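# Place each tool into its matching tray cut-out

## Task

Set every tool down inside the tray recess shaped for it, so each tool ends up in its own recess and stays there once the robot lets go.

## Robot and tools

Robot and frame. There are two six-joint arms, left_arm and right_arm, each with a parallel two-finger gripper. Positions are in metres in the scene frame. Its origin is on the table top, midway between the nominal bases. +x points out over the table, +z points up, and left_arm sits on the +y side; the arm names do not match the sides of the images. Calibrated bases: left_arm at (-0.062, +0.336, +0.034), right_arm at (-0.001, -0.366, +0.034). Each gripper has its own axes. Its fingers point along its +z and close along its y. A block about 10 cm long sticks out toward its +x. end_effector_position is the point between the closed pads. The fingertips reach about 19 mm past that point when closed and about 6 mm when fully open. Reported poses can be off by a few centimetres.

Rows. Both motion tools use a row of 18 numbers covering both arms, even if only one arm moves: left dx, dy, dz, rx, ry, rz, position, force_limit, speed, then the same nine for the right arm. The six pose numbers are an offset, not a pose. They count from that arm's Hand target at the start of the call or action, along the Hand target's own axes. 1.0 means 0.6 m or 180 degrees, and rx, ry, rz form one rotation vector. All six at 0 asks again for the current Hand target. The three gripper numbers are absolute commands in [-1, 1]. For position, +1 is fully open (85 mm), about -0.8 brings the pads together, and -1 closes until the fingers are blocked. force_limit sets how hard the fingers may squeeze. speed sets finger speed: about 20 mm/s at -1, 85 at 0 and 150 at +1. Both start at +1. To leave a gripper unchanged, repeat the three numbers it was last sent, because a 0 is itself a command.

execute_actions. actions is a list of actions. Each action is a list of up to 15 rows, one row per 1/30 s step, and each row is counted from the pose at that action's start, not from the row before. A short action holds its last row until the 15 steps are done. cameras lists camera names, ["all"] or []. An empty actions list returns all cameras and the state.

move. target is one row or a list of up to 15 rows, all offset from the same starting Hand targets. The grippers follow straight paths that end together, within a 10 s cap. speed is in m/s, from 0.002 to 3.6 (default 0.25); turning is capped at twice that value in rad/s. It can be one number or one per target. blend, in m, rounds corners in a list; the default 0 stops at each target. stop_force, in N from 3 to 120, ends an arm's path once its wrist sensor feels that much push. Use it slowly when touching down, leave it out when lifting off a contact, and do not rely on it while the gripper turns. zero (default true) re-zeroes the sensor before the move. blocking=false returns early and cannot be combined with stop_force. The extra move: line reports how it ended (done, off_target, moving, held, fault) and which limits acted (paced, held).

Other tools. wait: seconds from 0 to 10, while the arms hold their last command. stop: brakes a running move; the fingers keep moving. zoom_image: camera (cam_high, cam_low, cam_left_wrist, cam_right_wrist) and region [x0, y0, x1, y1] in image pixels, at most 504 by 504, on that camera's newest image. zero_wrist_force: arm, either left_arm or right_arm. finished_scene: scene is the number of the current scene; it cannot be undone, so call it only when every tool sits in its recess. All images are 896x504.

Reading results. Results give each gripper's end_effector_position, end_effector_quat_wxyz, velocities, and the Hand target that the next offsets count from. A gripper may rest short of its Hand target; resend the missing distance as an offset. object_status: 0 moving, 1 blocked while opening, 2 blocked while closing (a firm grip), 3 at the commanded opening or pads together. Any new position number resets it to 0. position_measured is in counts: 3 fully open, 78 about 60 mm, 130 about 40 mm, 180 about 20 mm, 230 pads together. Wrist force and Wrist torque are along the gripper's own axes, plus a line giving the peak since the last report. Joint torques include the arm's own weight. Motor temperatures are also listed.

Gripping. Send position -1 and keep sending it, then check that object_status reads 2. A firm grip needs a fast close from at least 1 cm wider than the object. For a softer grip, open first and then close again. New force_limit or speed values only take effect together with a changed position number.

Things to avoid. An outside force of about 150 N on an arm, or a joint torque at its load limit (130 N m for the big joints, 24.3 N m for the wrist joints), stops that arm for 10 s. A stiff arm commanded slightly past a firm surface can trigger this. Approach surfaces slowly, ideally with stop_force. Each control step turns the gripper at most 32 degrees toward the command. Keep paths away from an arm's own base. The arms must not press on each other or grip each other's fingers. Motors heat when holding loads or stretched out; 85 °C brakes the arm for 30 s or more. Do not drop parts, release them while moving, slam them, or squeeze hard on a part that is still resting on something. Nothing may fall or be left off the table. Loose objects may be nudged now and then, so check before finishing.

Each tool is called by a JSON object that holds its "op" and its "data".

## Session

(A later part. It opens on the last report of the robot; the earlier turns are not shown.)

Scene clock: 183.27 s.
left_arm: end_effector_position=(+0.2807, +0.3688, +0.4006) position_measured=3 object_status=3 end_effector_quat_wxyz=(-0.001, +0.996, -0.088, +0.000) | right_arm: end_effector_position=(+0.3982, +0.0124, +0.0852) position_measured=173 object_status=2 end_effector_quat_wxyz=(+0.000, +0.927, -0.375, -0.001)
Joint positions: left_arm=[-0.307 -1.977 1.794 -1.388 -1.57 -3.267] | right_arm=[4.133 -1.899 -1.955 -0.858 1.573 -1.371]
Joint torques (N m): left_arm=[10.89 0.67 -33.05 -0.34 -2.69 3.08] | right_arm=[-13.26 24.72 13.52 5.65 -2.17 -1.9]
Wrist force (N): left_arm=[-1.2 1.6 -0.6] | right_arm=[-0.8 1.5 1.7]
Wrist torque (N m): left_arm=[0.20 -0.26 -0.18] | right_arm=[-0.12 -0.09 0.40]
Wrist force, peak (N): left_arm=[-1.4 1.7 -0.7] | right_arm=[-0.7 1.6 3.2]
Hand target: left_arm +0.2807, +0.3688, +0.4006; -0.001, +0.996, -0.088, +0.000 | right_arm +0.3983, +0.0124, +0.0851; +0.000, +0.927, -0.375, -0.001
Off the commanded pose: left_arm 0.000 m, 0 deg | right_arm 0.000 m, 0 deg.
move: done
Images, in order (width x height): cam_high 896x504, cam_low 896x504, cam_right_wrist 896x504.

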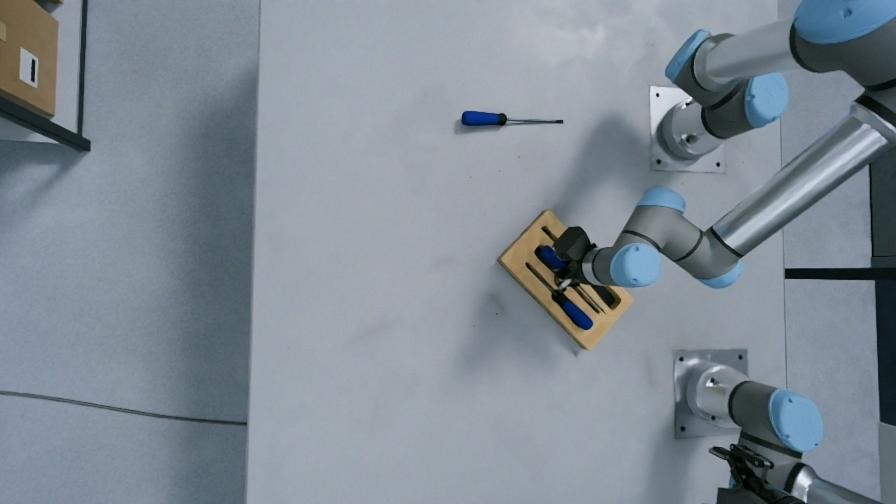

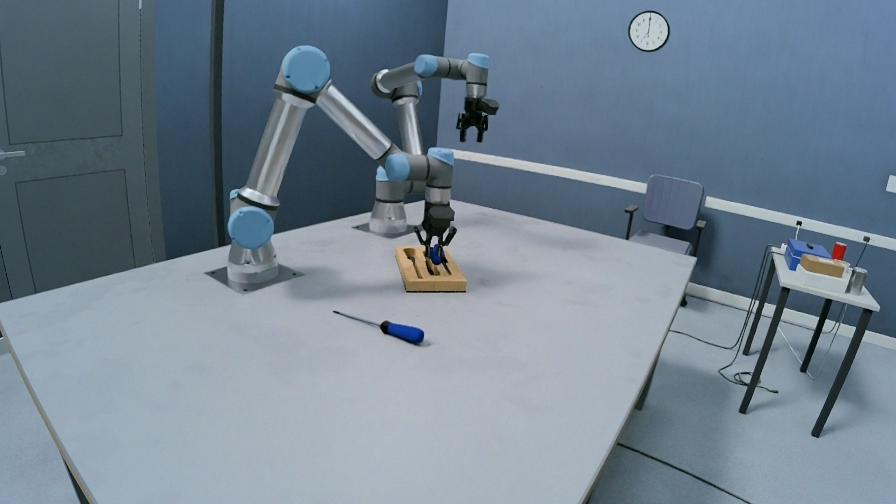

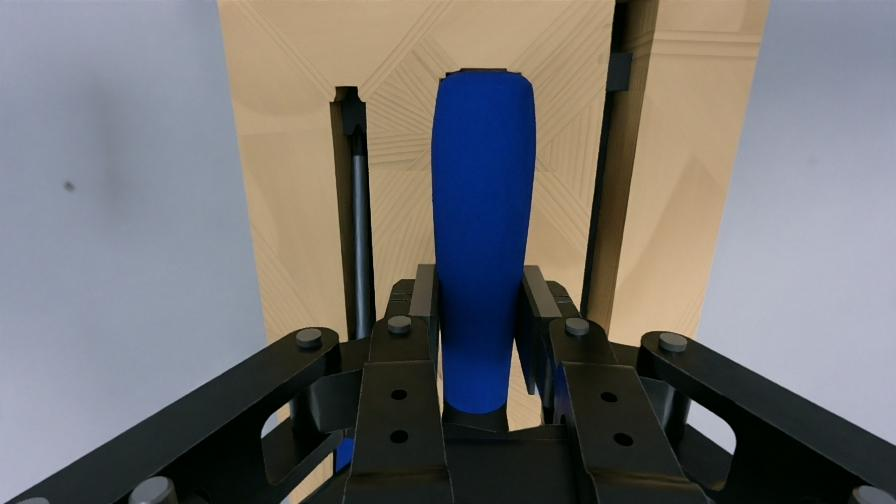

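{"op": "move", "data": {"target": [[0,0,0,0,0,0,1,1,1,0,0,-0.2,0,0,0,-1,-0.5,-1],[0,0,0,0,0,0,1,1,1,0.3698,0.018,-0.275,0,0,0,-1,-0.5,-1]], "blend": [0.05,0]}}

{"op": "move", "data": {"target": [0.2345,0.5148,0.251,0,0,0.189,1,1,1,0,0,0,0,0,0,-1,-0.5,-1], "speed": 0.35, "cameras": ["cam_left_wrist","cam_high"]}}

{"op": "zoom_image", "data": {"camera": "cam_left_wrist", "region": [330, 40, 620, 360]}}

Scene clock: 224.23 s.
left_arm: end_effector_position=(+0.2807, +0.3688, +0.4006) position_measured=3 object_status=3 end_effector_quat_wxyz=(-0.001, +0.996, -0.088, +0.000) | right_arm: end_effector_position=(+0.5503, -0.1499, +0.2496) position_measured=173 object_status=2 end_effector_quat_wxyz=(-0.001, +0.927, -0.375, -0.001)
Joint positions: left_arm=[-0.307 -1.977 1.794 -1.388 -1.57 -3.267] | right_arm=[3.73 -1.806 -1.6 -1.306 1.573 -1.774]
Joint torques (N m): left_arm=[10.74 -0.7 -32.69 -0.47 -2.58 3.06] | right_arm=[-13.46 27.34 29.95 0.76 1.84 -1.71]
Wrist force (N): left_arm=[-1.3 1.6 -0.5] | right_arm=[-0.4 1.6 1.7]
Wrist torque (N m): left_arm=[0.18 -0.25 -0.18] | right_arm=[-0.12 -0.16 0.45]
Wrist force, peak (N): left_arm=[-1.3 1.9 -0.6] | right_arm=[-0.7 1.9 3.6]
Hand target: left_arm +0.2807, +0.3688, +0.4006; -0.001, +0.996, -0.088, +0.000 | right_arm +0.5504, -0.1499, +0.2496; +0.000, +0.927, -0.375, -0.001
Off the commanded pose: left_arm 0.000 m, 0 deg | right_arm 0.000 m, 0 deg.
move: done

Scene clock: 226.17 s.
left_arm: end_effector_position=(+0.3647, +0.0403, +0.2496) position_measured=3 object_status=3 end_effector_quat_wxyz=(+0.000, +0.927, -0.376, +0.000) | right_arm: end_effector_position=(+0.5504, -0.1499, +0.2496) position_measured=173 object_status=2 end_effector_quat_wxyz=(+0.000, +0.927, -0.375, -0.001)
Joint positions: left_arm=[-0.87 -1.508 1.801 -1.863 -1.57 -3.237] | right_arm=[3.73 -1.806 -1.6 -1.306 1.573 -1.774]
Joint torques (N m): left_arm=[-13.87 -20.24 -31.02 -6.22 -2.87 3.07] | right_arm=[-12.94 27.25 30.68 0.55 1.8 -1.93]
Wrist force (N): left_arm=[-1.0 1.5 -0.6] | right_arm=[-0.6 1.3 1.8]
Wrist torque (N m): left_arm=[0.16 -0.28 -0.19] | right_arm=[-0.15 -0.13 0.46]
Wrist force, peak (N): left_arm=[0.9 2.5 0.7] | right_arm=[-0.7 1.7 1.9]
Hand target: left_arm +0.3648, +0.0402, +0.2496; +0.000, +0.927, -0.376, +0.000 | right_arm +0.5504, -0.1499, +0.2496; +0.000, +0.927, -0.375, -0.001
Off the commanded pose: left_arm 0.000 m, 0 deg | right_arm 0.000 m, 0 deg.
move: done
Images, in order (width x height): cam_high 896x504, cam_left_wrist 896x504.

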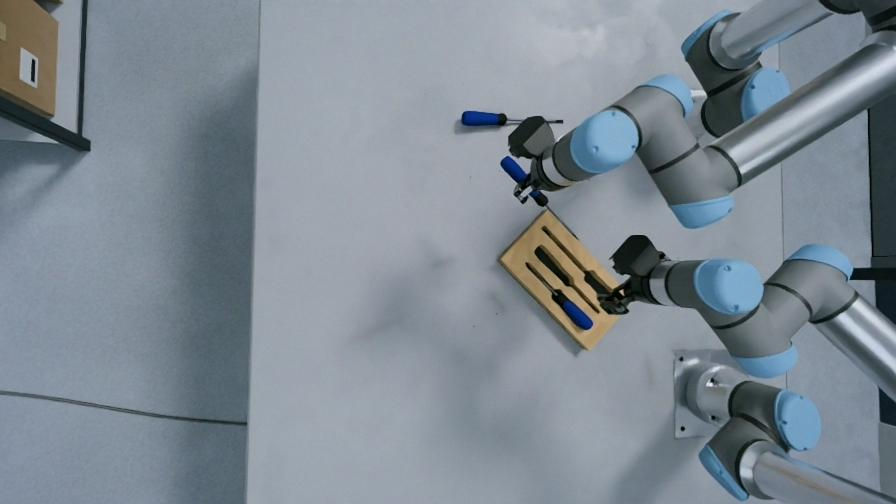

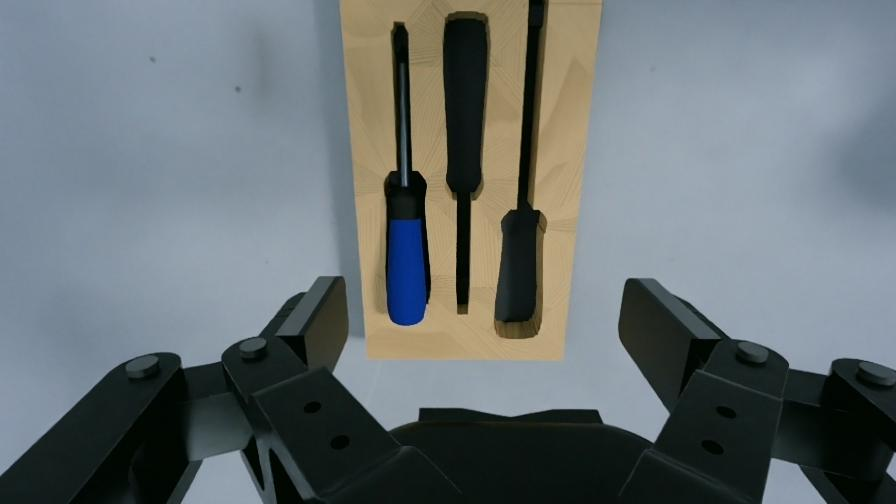

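Scaled by 1.575 from the camera's 896x504 image, which has a finer 1280x720 frame.

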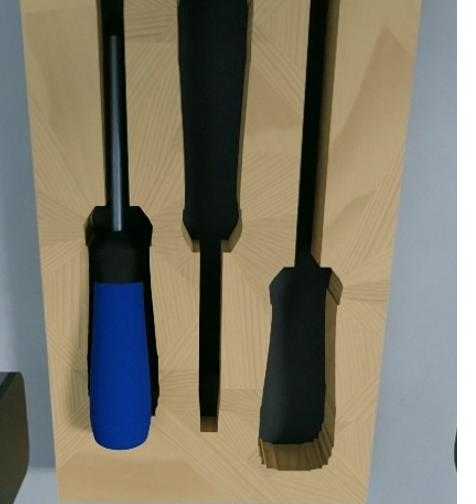

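{"op": "wait", "data": {"seconds": 0.1, "cameras": ["cam_low","cam_right_wrist"]}}

{"op": "zoom_image", "data": {"camera": "cam_low", "region": [390, 225, 480, 300]}}

Scene clock: 241.13 s.
left_arm: end_effector_position=(+0.3648, +0.0402, +0.2496) position_measured=3 object_status=3 end_effector_quat_wxyz=(+0.000, +0.927, -0.376, +0.000) | right_arm: end_effector_position=(+0.5504, -0.1499, +0.2496) position_measured=173 object_status=2 end_effector_quat_wxyz=(+0.000, +0.927, -0.375, -0.001)
Joint positions: left_arm=[-0.87 -1.507 1.801 -1.863 -1.57 -3.236] | right_arm=[3.73 -1.806 -1.6 -1.306 1.573 -1.774]
Joint torques (N m): left_arm=[-14.65 -20.59 -31.53 -6.17 -2.59 3.16] | right_arm=[-13 27 30.75 0.5 1.78 -1.88]
Wrist force (N): left_arm=[-1.0 1.5 -0.7] | right_arm=[-0.8 1.5 2.0]
Wrist torque (N m): left_arm=[0.14 -0.28 -0.19] | right_arm=[-0.12 -0.10 0.45]
Wrist force, peak (N): left_arm=[-1.3 1.6 -0.8] | right_arm=[-0.6 1.5 2.1]
Hand target: left_arm +0.3648, +0.0402, +0.2496; +0.000, +0.927, -0.376, +0.000 | right_arm +0.5504, -0.1499, +0.2496; +0.000, +0.927, -0.375, -0.001
Tool commands: left_gripper/position=+1.0 left_gripper/force_limit=+1.0 left_gripper/speed=+1.0 right_gripper/position=-1.0 right_gripper/force_limit=-0.5 right_gripper/speed=-1.0
Off the commanded pose: left_arm 0.000 m, 0 deg | right_arm 0.000 m, 0 deg.
wait: 0.10 s; at rest from the start
Images, in order (width x height): cam_low 896x504, cam_right_wrist 896x504.

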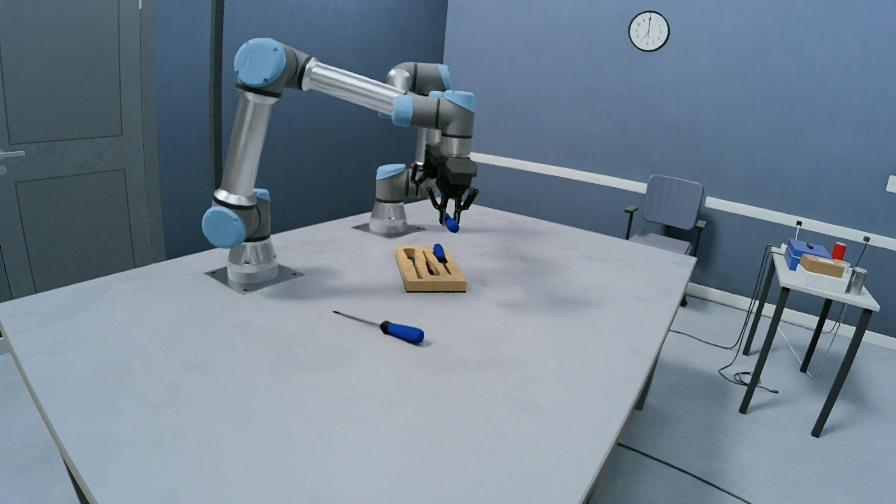

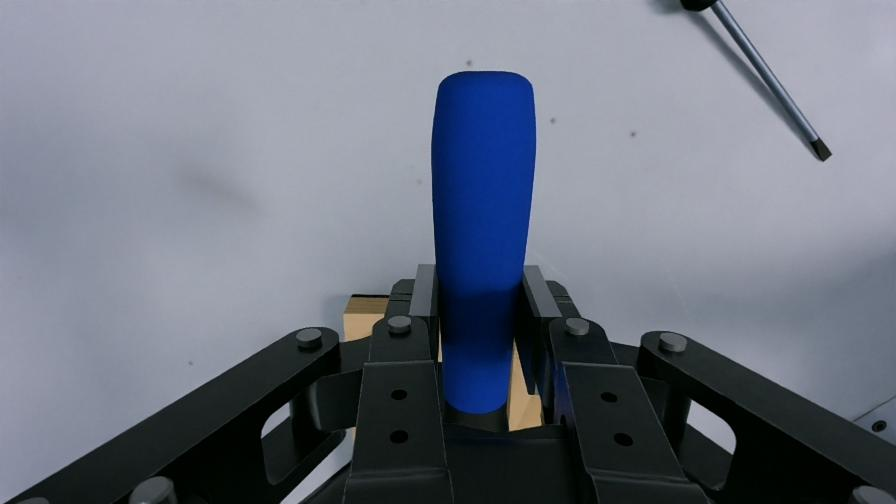

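Scaled by 5.600 from the camera's 896x504 image, which has a finer 1280x720 frame.

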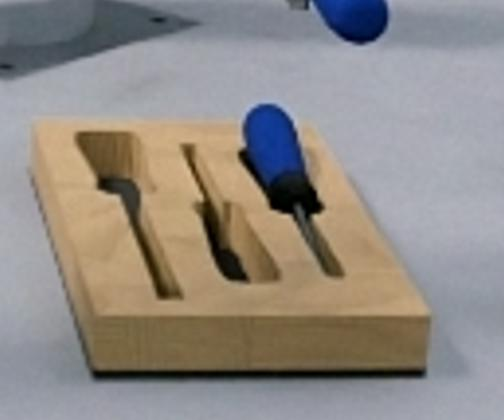

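{"op": "move", "data": {"target": [-0.2667,-0.074,0.15,0,0,0,-1,-0.5,0,0,0,0,0,0,0,-1,-0.5,-1]}}

{"op": "move", "data": {"target": [0,0,0.1543,0,0,0,-1,-0.5,0,0,0,0,0,0,0,-1,-0.5,-1], "speed": 0.08, "cameras": ["cam_left_wrist","cam_low","cam_high"]}}

{"op": "zoom_image", "data": {"camera": "cam_low", "region": [390, 215, 480, 300]}}

{"op": "zoom_image", "data": {"camera": "cam_high", "region": [540, 270, 630, 350]}}

Scene clock: 260.30 s.
left_arm: end_effector_position=(+0.2809, +0.1835, +0.1598) position_measured=232 object_status=3 end_effector_quat_wxyz=(+0.000, +0.927, -0.376, +0.000) | right_arm: end_effector_position=(+0.5504, -0.1499, +0.2496) position_measured=173 object_status=2 end_effector_quat_wxyz=(+0.000, +0.927, -0.375, -0.001)
Joint positions: left_arm=[-0.786 -1.782 2.301 -2.089 -1.57 -3.152] | right_arm=[3.73 -1.806 -1.6 -1.306 1.573 -1.774]
Joint torques (N m): left_arm=[13.8 -20.31 -14.07 -6.23 2.41 3.31] | right_arm=[-13.16 26.84 30.25 0.45 1.74 -1.83]
Wrist force (N): left_arm=[-1.1 1.4 -0.3] | right_arm=[-0.8 1.3 1.6]
Wrist torque (N m): left_arm=[0.12 -0.27 -0.20] | right_arm=[-0.16 -0.09 0.45]
Wrist force, peak (N): left_arm=[-2.7 1.4 0.3] | right_arm=[-0.6 1.7 2.0]
Hand target: left_arm +0.2809, +0.1836, +0.1598; +0.000, +0.927, -0.376, +0.000 | right_arm +0.5504, -0.1499, +0.2496; +0.000, +0.927, -0.375, -0.001
Off the commanded pose: left_arm 0.000 m, 0 deg | right_arm 0.000 m, 0 deg.
move: done

Scene clock: 262.10 s.
left_arm: end_effector_position=(+0.2808, +0.1837, +0.0672) position_measured=232 object_status=3 end_effector_quat_wxyz=(+0.000, +0.927, -0.376, +0.000) | right_arm: end_effector_position=(+0.5504, -0.1499, +0.2496) position_measured=173 object_status=2 end_effector_quat_wxyz=(+0.000, +0.927, -0.375, -0.001)
Joint positions: left_arm=[-0.786 -1.584 2.441 -2.427 -1.57 -3.152] | right_arm=[3.73 -1.806 -1.6 -1.306 1.573 -1.774]
Joint torques (N m): left_arm=[11.14 -10.23 -7.65 -6.23 -0.92 3.14] | right_arm=[-13.06 27.37 30.71 0.6 1.75 -1.89]
Wrist force (N): left_arm=[-1.0 1.5 -0.6] | right_arm=[-0.6 1.5 2.0]
Wrist torque (N m): left_arm=[0.15 -0.28 -0.18] | right_arm=[-0.12 -0.12 0.45]
Wrist force, peak (N): left_arm=[-1.4 1.7 -1.1] | right_arm=[-0.6 1.5 2.2]
Hand target: left_arm +0.2808, +0.1837, +0.0672; +0.000, +0.927, -0.376, +0.000 | right_arm +0.5504, -0.1499, +0.2496; +0.000, +0.927, -0.375, -0.001
Off the commanded pose: left_arm 0.000 m, 0 deg | right_arm 0.000 m, 0 deg.
move: done
Images, in order (width x height): cam_high 896x504, cam_low 896x504, cam_left_wrist 896x504.

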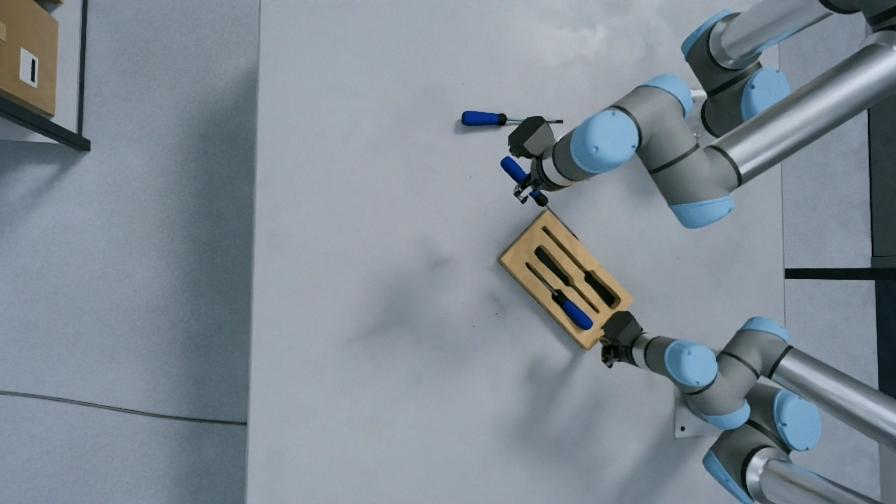

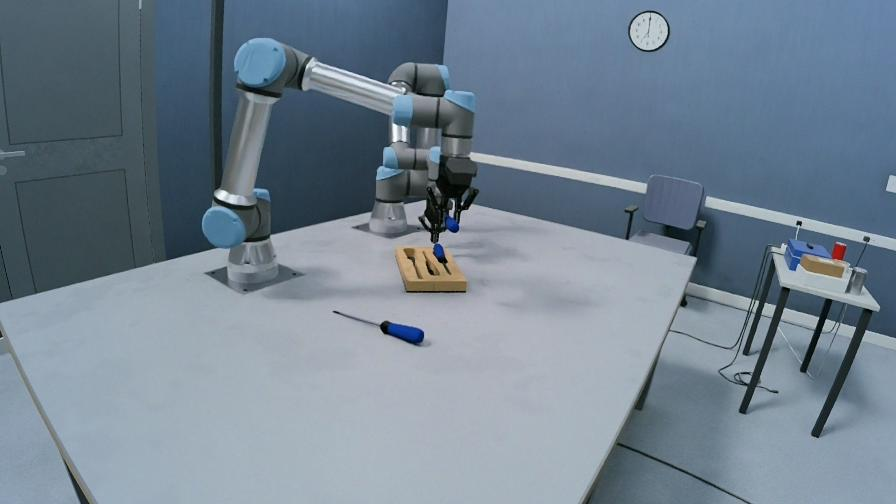

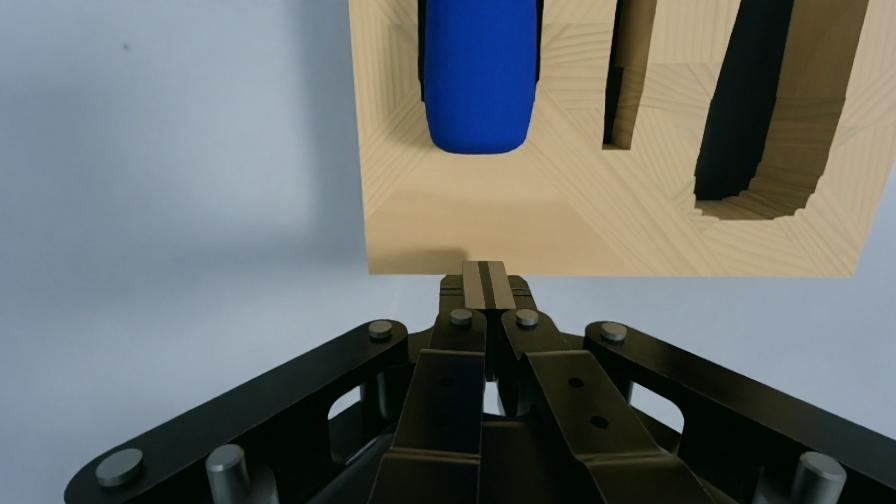

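Scaled by 5.600 from the camera's 896x504 image, which has a finer 1280x720 frame.

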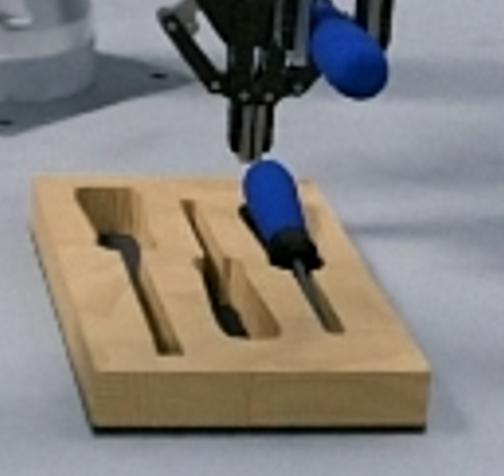

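Scaled by 5.600 from the camera's 896x504 image, which has a finer 1280x720 frame.

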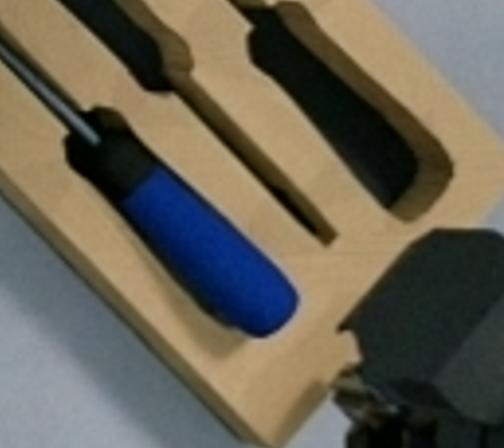

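{"op": "move", "data": {"target": [0.0717,0,0,0,0,0,-1,-0.5,0,0,0,0,0,0,0,-1,-0.5,-1], "speed": 0.02, "stop_force": 15, "cameras": ["cam_left_wrist","cam_high"]}}

Scene clock: 290.10 s.
left_arm: end_effector_position=(+0.3117, +0.1537, +0.0671) position_measured=232 object_status=3 end_effector_quat_wxyz=(+0.000, +0.927, -0.376, +0.000) | right_arm: end_effector_position=(+0.5504, -0.1499, +0.2496) position_measured=173 object_status=2 end_effector_quat_wxyz=(+0.000, +0.927, -0.375, -0.001)
Joint positions: left_arm=[-0.785 -1.486 2.338 -2.422 -1.57 -3.151] | right_arm=[3.73 -1.806 -1.6 -1.306 1.573 -1.774]
Joint torques (N m): left_arm=[11.24 -14.24 -25.18 -0.28 0.25 3.1] | right_arm=[-13.35 26.78 30.24 0.56 1.67 -1.73]
Wrist force (N): left_arm=[-1.1 1.7 -0.6] | right_arm=[-0.7 1.5 1.7]
Wrist torque (N m): left_arm=[0.18 -0.26 -0.18] | right_arm=[-0.13 -0.11 0.45]
Wrist force, peak (N): left_arm=[-1.6 1.5 -0.7] | right_arm=[-0.7 1.6 2.3]
Hand target: left_arm +0.3117, +0.1537, +0.0671; +0.000, +0.927, -0.376, +0.000 | right_arm +0.5504, -0.1499, +0.2496; +0.000, +0.927, -0.375, -0.001
Off the commanded pose: left_arm 0.000 m, 0 deg | right_arm 0.000 m, 0 deg.
move: done
Images, in order (width x height): cam_high 896x504, cam_left_wrist 896x504.

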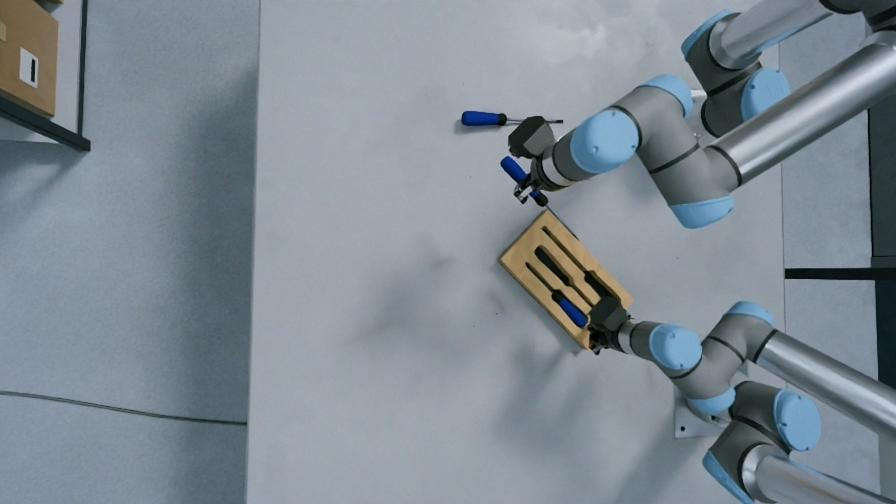

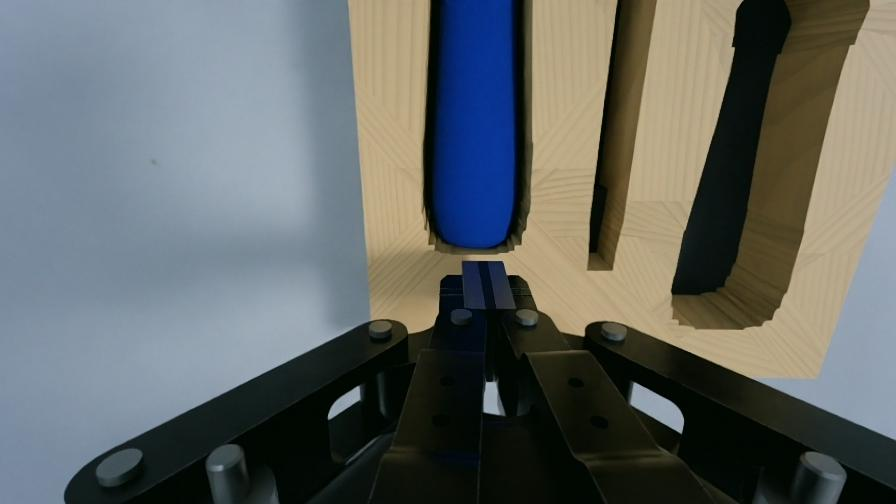

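{"op": "move", "data": {"target": [[0,0,-0.25,0,0,0,-1,-0.5,0,0,0,0,0,0,0,-1,-0.5,-1],[-0.2884,-0.2226,-0.555,0,0,0,-1,-0.5,0,0,0,0,0,0,0,-1,-0.5,-1],[-0.2884,-0.2226,-0.555,0,0,0,-1,-0.5,0,-0.3685,-0.0152,0.12,0,0,0,-1,-0.5,-1],[-0.2884,-0.2226,-0.555,0,0,0,-1,-0.5,0,-0.3685,-0.0152,0.2743,0,0,0,-1,-0.5,-1]], "blend": [0.04,0.04,0.03,0], "speed": [0.25,0.25,0.2,0.08], "cameras": ["cam_right_wrist","cam_high","cam_low"]}}

Scene clock: 303.53 s.
left_arm: end_effector_position=(+0.2807, +0.3697, +0.4004) position_measured=232 object_status=3 end_effector_quat_wxyz=(+0.000, +0.927, -0.376, +0.000) | right_arm: end_effector_position=(+0.3976, +0.0107, +0.0856) position_measured=173 object_status=2 end_effector_quat_wxyz=(+0.000, +0.927, -0.375, -0.001)
Joint positions: left_arm=[-0.304 -1.976 1.795 -1.388 -1.57 -2.67] | right_arm=[4.132 -1.895 -1.959 -0.858 1.573 -1.372]
Joint torques (N m): left_arm=[11.57 -1.25 -32.3 -0.4 -2.79 3.3] | right_arm=[4.83 26.39 12.65 5.66 -2.27 0.44]
Wrist force (N): left_arm=[-1.2 1.5 -0.6] | right_arm=[-0.9 1.5 1.7]
Wrist torque (N m): left_arm=[0.18 -0.26 -0.18] | right_arm=[-0.12 -0.07 0.34]
Wrist force, peak (N): left_arm=[-2.2 1.1 -1.4] | right_arm=[-1.0 1.8 2.3]
Hand target: left_arm +0.2807, +0.3697, +0.4004; +0.000, +0.927, -0.376, +0.000 | right_arm +0.3976, +0.0107, +0.0855; +0.000, +0.927, -0.375, -0.001
Off the commanded pose: left_arm 0.000 m, 0 deg | right_arm 0.000 m, 0 deg.
move: done
Images, in order (width x height): cam_high 896x504, cam_low 896x504, cam_right_wrist 896x504.

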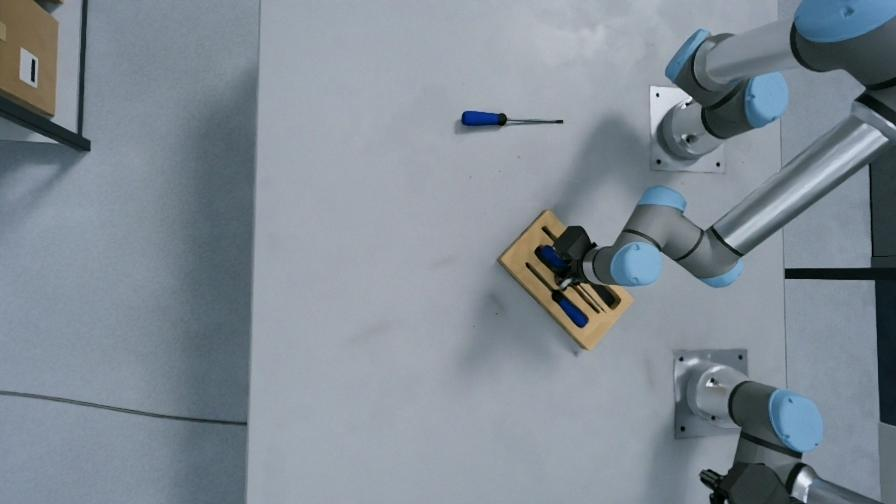

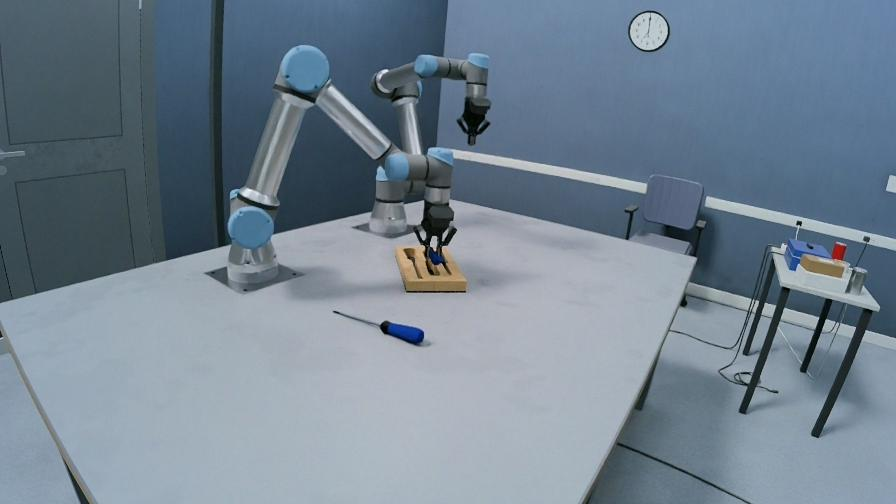

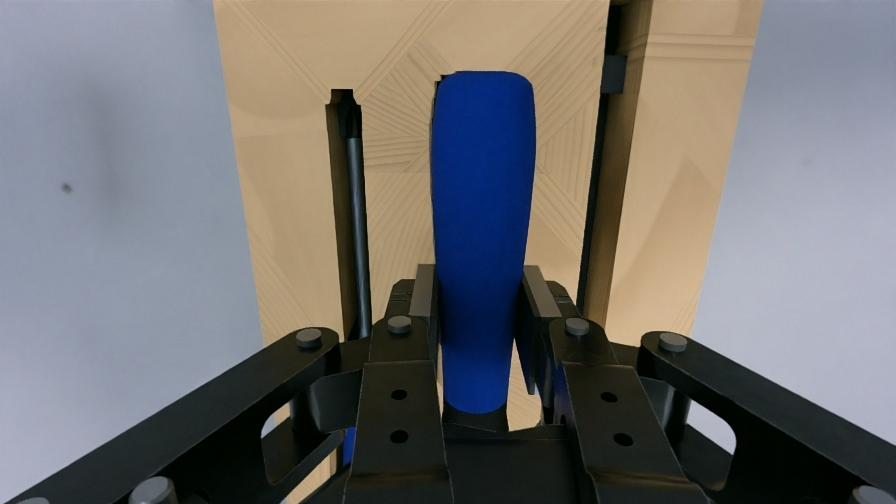

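{"op": "zoom_image", "data": {"camera": "cam_right_wrist", "region": [384, 50, 584, 290]}}

Scaled by 2.100 from the camera's 896x504 image, which has a finer 1280x720 frame.

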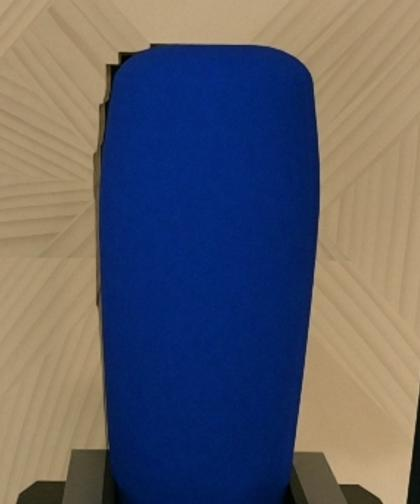

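{"op": "move", "data": {"target": [0,0,0,0,0,0,-1,-0.5,0,0,0.0008,0.06,0,0,0,-1,-0.5,-1], "speed": 0.008, "stop_force": 5, "cameras": ["cam_right_wrist"]}}

{"op": "zoom_image", "data": {"camera": "cam_right_wrist", "region": [350, 0, 650, 400]}}

Scene clock: 331.87 s.
left_arm: end_effector_position=(+0.2807, +0.3697, +0.4004) position_measured=232 object_status=3 end_effector_quat_wxyz=(+0.000, +0.927, -0.376, +0.000) | right_arm: end_effector_position=(+0.3973, +0.0104, +0.0560) position_measured=173 object_status=2 end_effector_quat_wxyz=(+0.000, +0.927, -0.375, -0.001)
Joint positions: left_arm=[-0.304 -1.976 1.795 -1.388 -1.57 -2.67] | right_arm=[4.132 -1.946 -1.985 -0.781 1.573 -1.372]
Joint torques (N m): left_arm=[11.55 -1.31 -32.91 -0.5 -2.72 2.96] | right_arm=[12.16 39.51 23.48 0.39 -2.01 1.9]
Wrist force (N): left_arm=[-1.3 1.5 -0.7] | right_arm=[-0.9 0.5 -1.6]
Wrist torque (N m): left_arm=[0.18 -0.24 -0.18] | right_arm=[-0.04 -0.08 0.34]
Wrist force, peak (N): left_arm=[-1.3 2.0 -0.6] | right_arm=[0.4 6.4 -17.2]
Hand target: left_arm +0.2807, +0.3697, +0.4004; +0.000, +0.927, -0.376, +0.000 | right_arm +0.3973, +0.0104, +0.0560; +0.000, +0.927, -0.375, -0.001 (not the last commanded pose)
Off the commanded pose: left_arm 0.000 m, 0 deg | right_arm 0.007 m, 0 deg.
move: contact (right_arm)
Images, in order (width x height): cam_right_wrist 896x504.

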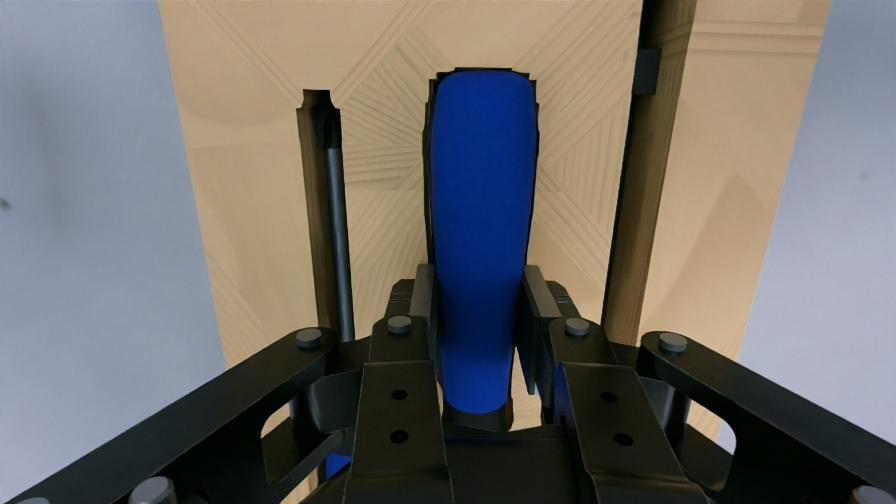

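Scaled by 1.260 from the camera's 896x504 image, which has a finer 1280x720 frame.

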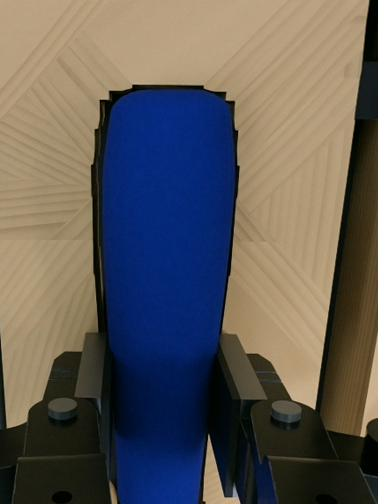

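{"op": "move", "data": {"target": [[0,0,0,0,0,0,-1,-0.5,0,0,0,-0.001,0,0,0,0,-0.5,-1],[0,0,0,0,0,0,-1,-0.5,0,0,0,-0.02,0,0,0,0,-0.5,-1],[0,0,0,0,0,0,-1,-0.5,0,0,0,-0.16,0,0,0,0,-0.5,-1]], "speed": [0.02,0.04,0.12], "cameras": ["cam_right_wrist","cam_high","cam_low"]}}

{"op": "zoom_image", "data": {"camera": "cam_right_wrist", "region": [250, 0, 740, 400]}}

Scene clock: 341.33 s.
left_arm: end_effector_position=(+0.2807, +0.3697, +0.4004) position_measured=232 object_status=3 end_effector_quat_wxyz=(+0.000, +0.927, -0.376, +0.000) | right_arm: end_effector_position=(+0.3975, +0.0102, +0.1519) position_measured=128 object_status=3 end_effector_quat_wxyz=(+0.000, +0.927, -0.375, -0.001)
Joint positions: left_arm=[-0.304 -1.976 1.795 -1.388 -1.57 -2.67] | right_arm=[4.132 -1.797 -1.884 -1.031 1.573 -1.372]
Joint torques (N m): left_arm=[11.71 -0.6 -32.42 -0.52 -2.66 3.14] | right_arm=[5.68 39.34 27.58 0.47 -0.06 1.9]
Wrist force (N): left_arm=[-1.2 1.6 -0.7] | right_arm=[-0.7 1.4 1.3]
Wrist torque (N m): left_arm=[0.19 -0.26 -0.18] | right_arm=[-0.15 -0.12 0.40]
Wrist force, peak (N): left_arm=[-1.3 1.8 -0.9] | right_arm=[-0.8 1.6 2.1]
Hand target: left_arm +0.2807, +0.3697, +0.4004; +0.000, +0.927, -0.376, +0.000 | right_arm +0.3975, +0.0103, +0.1520; +0.000, +0.927, -0.375, -0.001
Off the commanded pose: left_arm 0.000 m, 0 deg | right_arm 0.000 m, 0 deg.
move: done
Images, in order (width x height): cam_high 896x504, cam_low 896x504, cam_right_wrist 896x504.

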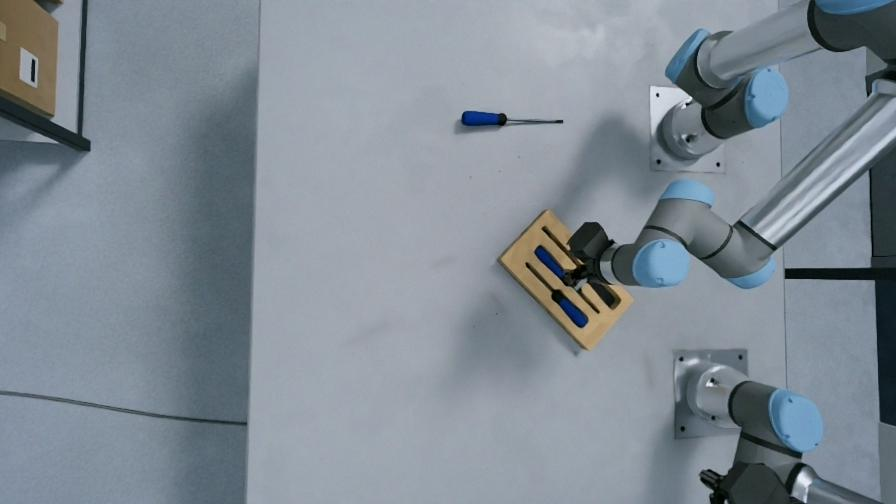

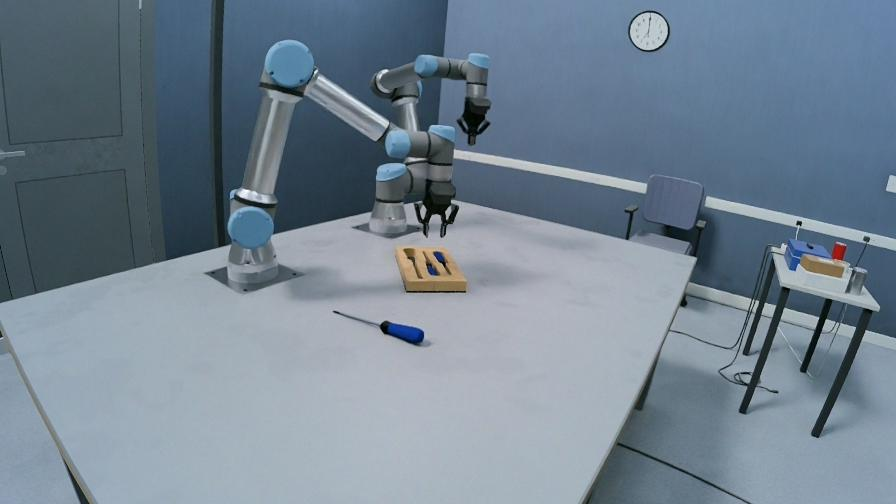

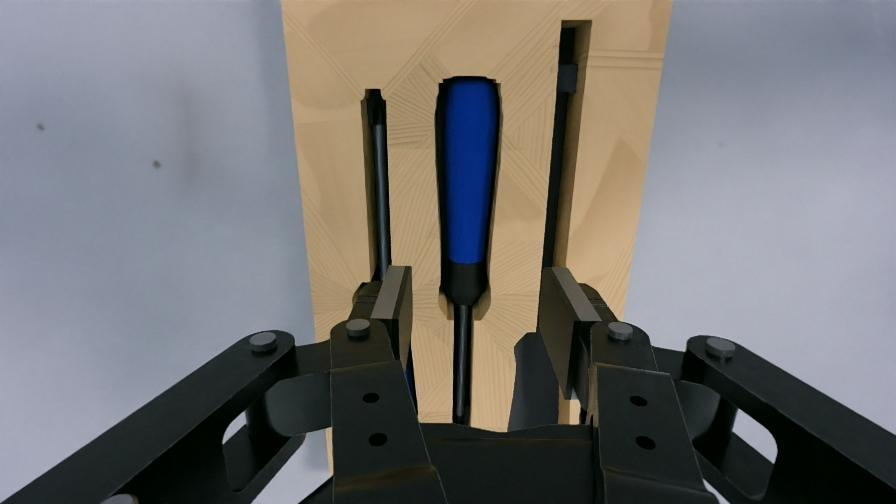

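Scaled by 1.029 from the camera's 896x504 image, which has a finer 1280x720 frame.

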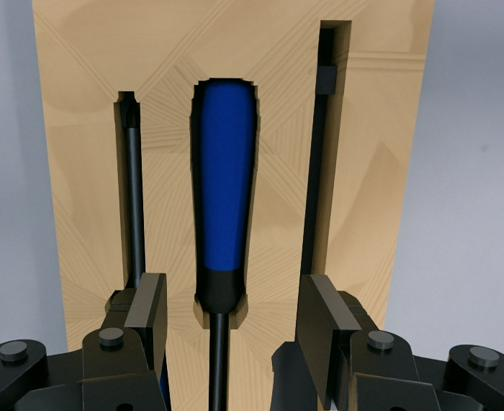

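{"op": "move", "data": {"target": [[0,0,0,0,0,0,-1,-0.5,0,0,0,-0.167,0,0,0,0,-0.5,-1],[0,0,0,0,0,0,-1,-0.5,0,0.5998,0.2546,-0.167,0,0,0.755,0,-0.5,-1]], "speed": [0.25,0.4], "blend": [0.03,0], "cameras": ["cam_right_wrist","cam_high"]}}

{"op": "zoom_image", "data": {"camera": "cam_high", "region": [480, 190, 660, 370]}}

Scene clock: 358.97 s.
left_arm: end_effector_position=(+0.2807, +0.3697, +0.4004) position_measured=232 object_status=3 end_effector_quat_wxyz=(+0.000, +0.927, -0.376, +0.000) | right_arm: end_effector_position=(+0.5499, -0.3499, +0.2515) position_measured=128 object_status=3 end_effector_quat_wxyz=(-0.001, +0.000, +1.000, +0.001)
Joint positions: left_arm=[-0.304 -1.976 1.795 -1.388 -1.57 -2.67] | right_arm=[3.403 -1.71 -1.712 -1.292 1.573 0.271]
Joint torques (N m): left_arm=[11.74 -1.03 -33.04 -0.48 -2.55 2.8] | right_arm=[-12.19 22.49 30.32 0.33 -2.25 2.21]
Wrist force (N): left_arm=[-1.2 1.5 -0.7] | right_arm=[-0.6 1.6 1.1]
Wrist torque (N m): left_arm=[0.17 -0.27 -0.18] | right_arm=[-0.11 -0.15 0.30]
Wrist force, peak (N): left_arm=[-1.3 1.8 -1.1] | right_arm=[-0.7 1.6 2.8]
Hand target: left_arm +0.2807, +0.3697, +0.4004; +0.000, +0.927, -0.376, +0.000 | right_arm +0.5499, -0.3500, +0.2515; -0.001, +0.000, +1.000, +0.001
Off the commanded pose: left_arm 0.000 m, 0 deg | right_arm 0.000 m, 0 deg.
move: done
Images, in order (width x height): cam_high 896x504, cam_right_wrist 896x504.

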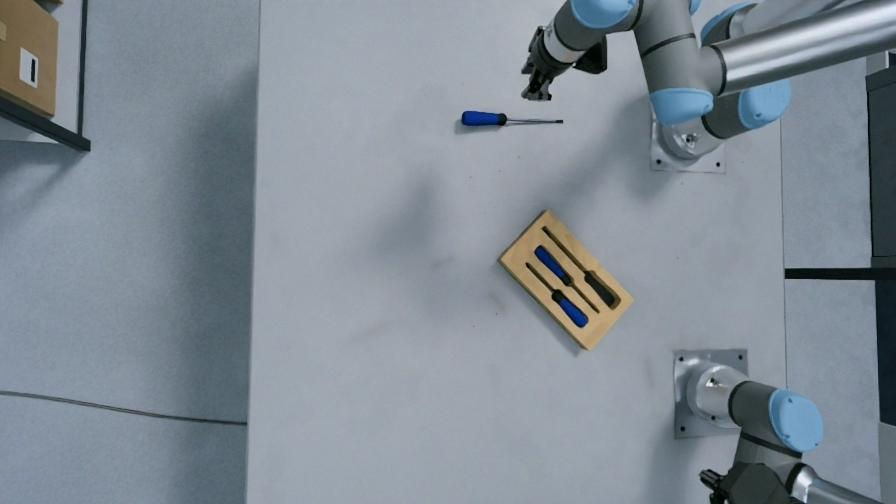

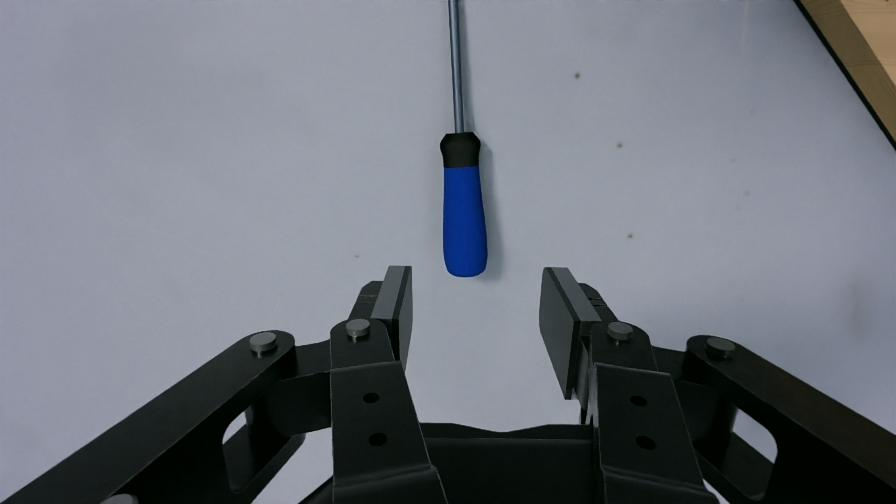

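Scaled by 2.800 from the camera's 896x504 image, which has a finer 1280x720 frame.

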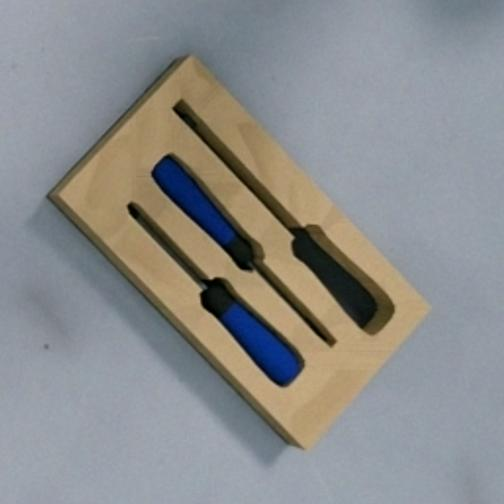

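{"op": "move", "data": {"target": [0,0,0,0,0,0,-1,-0.5,0,-0.0517,0.001,0.2025,0,0,-0.01856,0.05,-0.5,-1], "speed": 0.15, "cameras": ["cam_right_wrist"]}}

Scene clock: 372.07 s.
left_arm: end_effector_position=(+0.2807, +0.3697, +0.4004) position_measured=232 object_status=3 end_effector_quat_wxyz=(+0.000, +0.927, -0.376, +0.000) | right_arm: end_effector_position=(+0.5807, -0.3492, +0.1300) position_measured=123 object_status=3 end_effector_quat_wxyz=(-0.001, -0.029, +1.000, +0.001)
Joint positions: left_arm=[-0.304 -1.976 1.795 -1.388 -1.57 -2.67] | right_arm=[3.39 -1.899 -1.811 -1.003 1.573 0.2]
Joint torques (N m): left_arm=[11.7 -0.6 -32.99 -0.59 -2.54 2.7] | right_arm=[-13.45 29.07 17.52 5.61 1.51 -2.05]
Wrist force (N): left_arm=[-1.3 1.6 -0.7] | right_arm=[-0.7 1.2 0.9]
Wrist torque (N m): left_arm=[0.19 -0.24 -0.18] | right_arm=[-0.17 -0.16 0.47]
Wrist force, peak (N): left_arm=[-1.3 1.8 -0.9] | right_arm=[-1.0 1.4 2.3]
Hand target: left_arm +0.2807, +0.3697, +0.4004; +0.000, +0.927, -0.376, +0.000 | right_arm +0.5807, -0.3492, +0.1299; -0.001, -0.029, +1.000, +0.001
Off the commanded pose: left_arm 0.000 m, 0 deg | right_arm 0.000 m, 0 deg.
move: done
Images, in order (width x height): cam_right_wrist 896x504.

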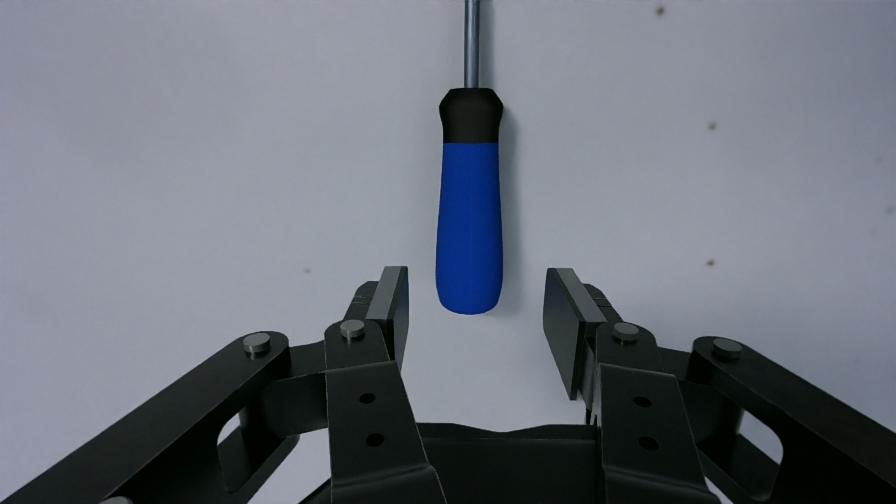

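{"op": "move", "data": {"target": [[0,0,0,0,0,0,-1,-0.5,0,0,0.0018,0.13,0,0,-0.0028,0.05,-0.5,-1],[0,0,0,0,0,0,-1,-0.5,0,0,0.0018,0.18,0,0,-0.0028,0.05,-0.5,-1]], "speed": [0.12,0.03], "blend": [0.01,0], "cameras": ["cam_right_wrist"]}}

Scene clock: 393.23 s.
left_arm: end_effector_position=(+0.2807, +0.3697, +0.4004) position_measured=232 object_status=3 end_effector_quat_wxyz=(+0.000, +0.927, -0.376, +0.000) | right_arm: end_effector_position=(+0.5805, -0.3479, +0.0221) position_measured=123 object_status=3 end_effector_quat_wxyz=(-0.001, -0.034, +0.999, +0.001)
Joint positions: left_arm=[-0.304 -1.976 1.795 -1.388 -1.57 -2.67] | right_arm=[3.392 -2.07 -1.904 -0.739 1.573 0.193]
Joint torques (N m): left_arm=[11.48 -1.15 -32.04 -0.63 -2.55 2.75] | right_arm=[12.55 32.4 10.74 5.49 -1.68 -0.39]
Wrist force (N): left_arm=[-1.2 1.5 -0.7] | right_arm=[-0.5 1.6 1.0]
Wrist torque (N m): left_arm=[0.18 -0.26 -0.18] | right_arm=[-0.11 -0.18 0.49]
Wrist force, peak (N): left_arm=[-1.4 1.7 -0.8] | right_arm=[-0.7 1.6 1.6]
Hand target: left_arm +0.2807, +0.3697, +0.4004; +0.000, +0.927, -0.376, +0.000 | right_arm +0.5805, -0.3479, +0.0219; -0.001, -0.034, +0.999, +0.001
Off the commanded pose: left_arm 0.000 m, 0 deg | right_arm 0.000 m, 0 deg.
move: done
Images, in order (width x height): cam_right_wrist 896x504.

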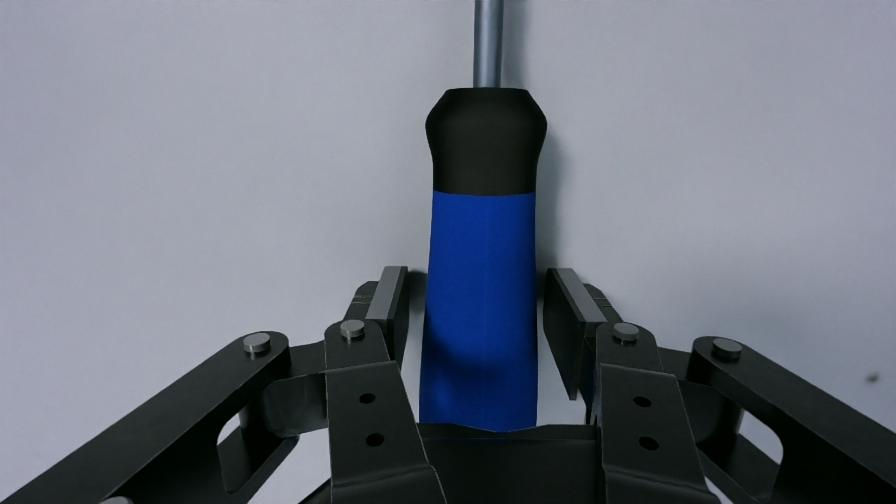

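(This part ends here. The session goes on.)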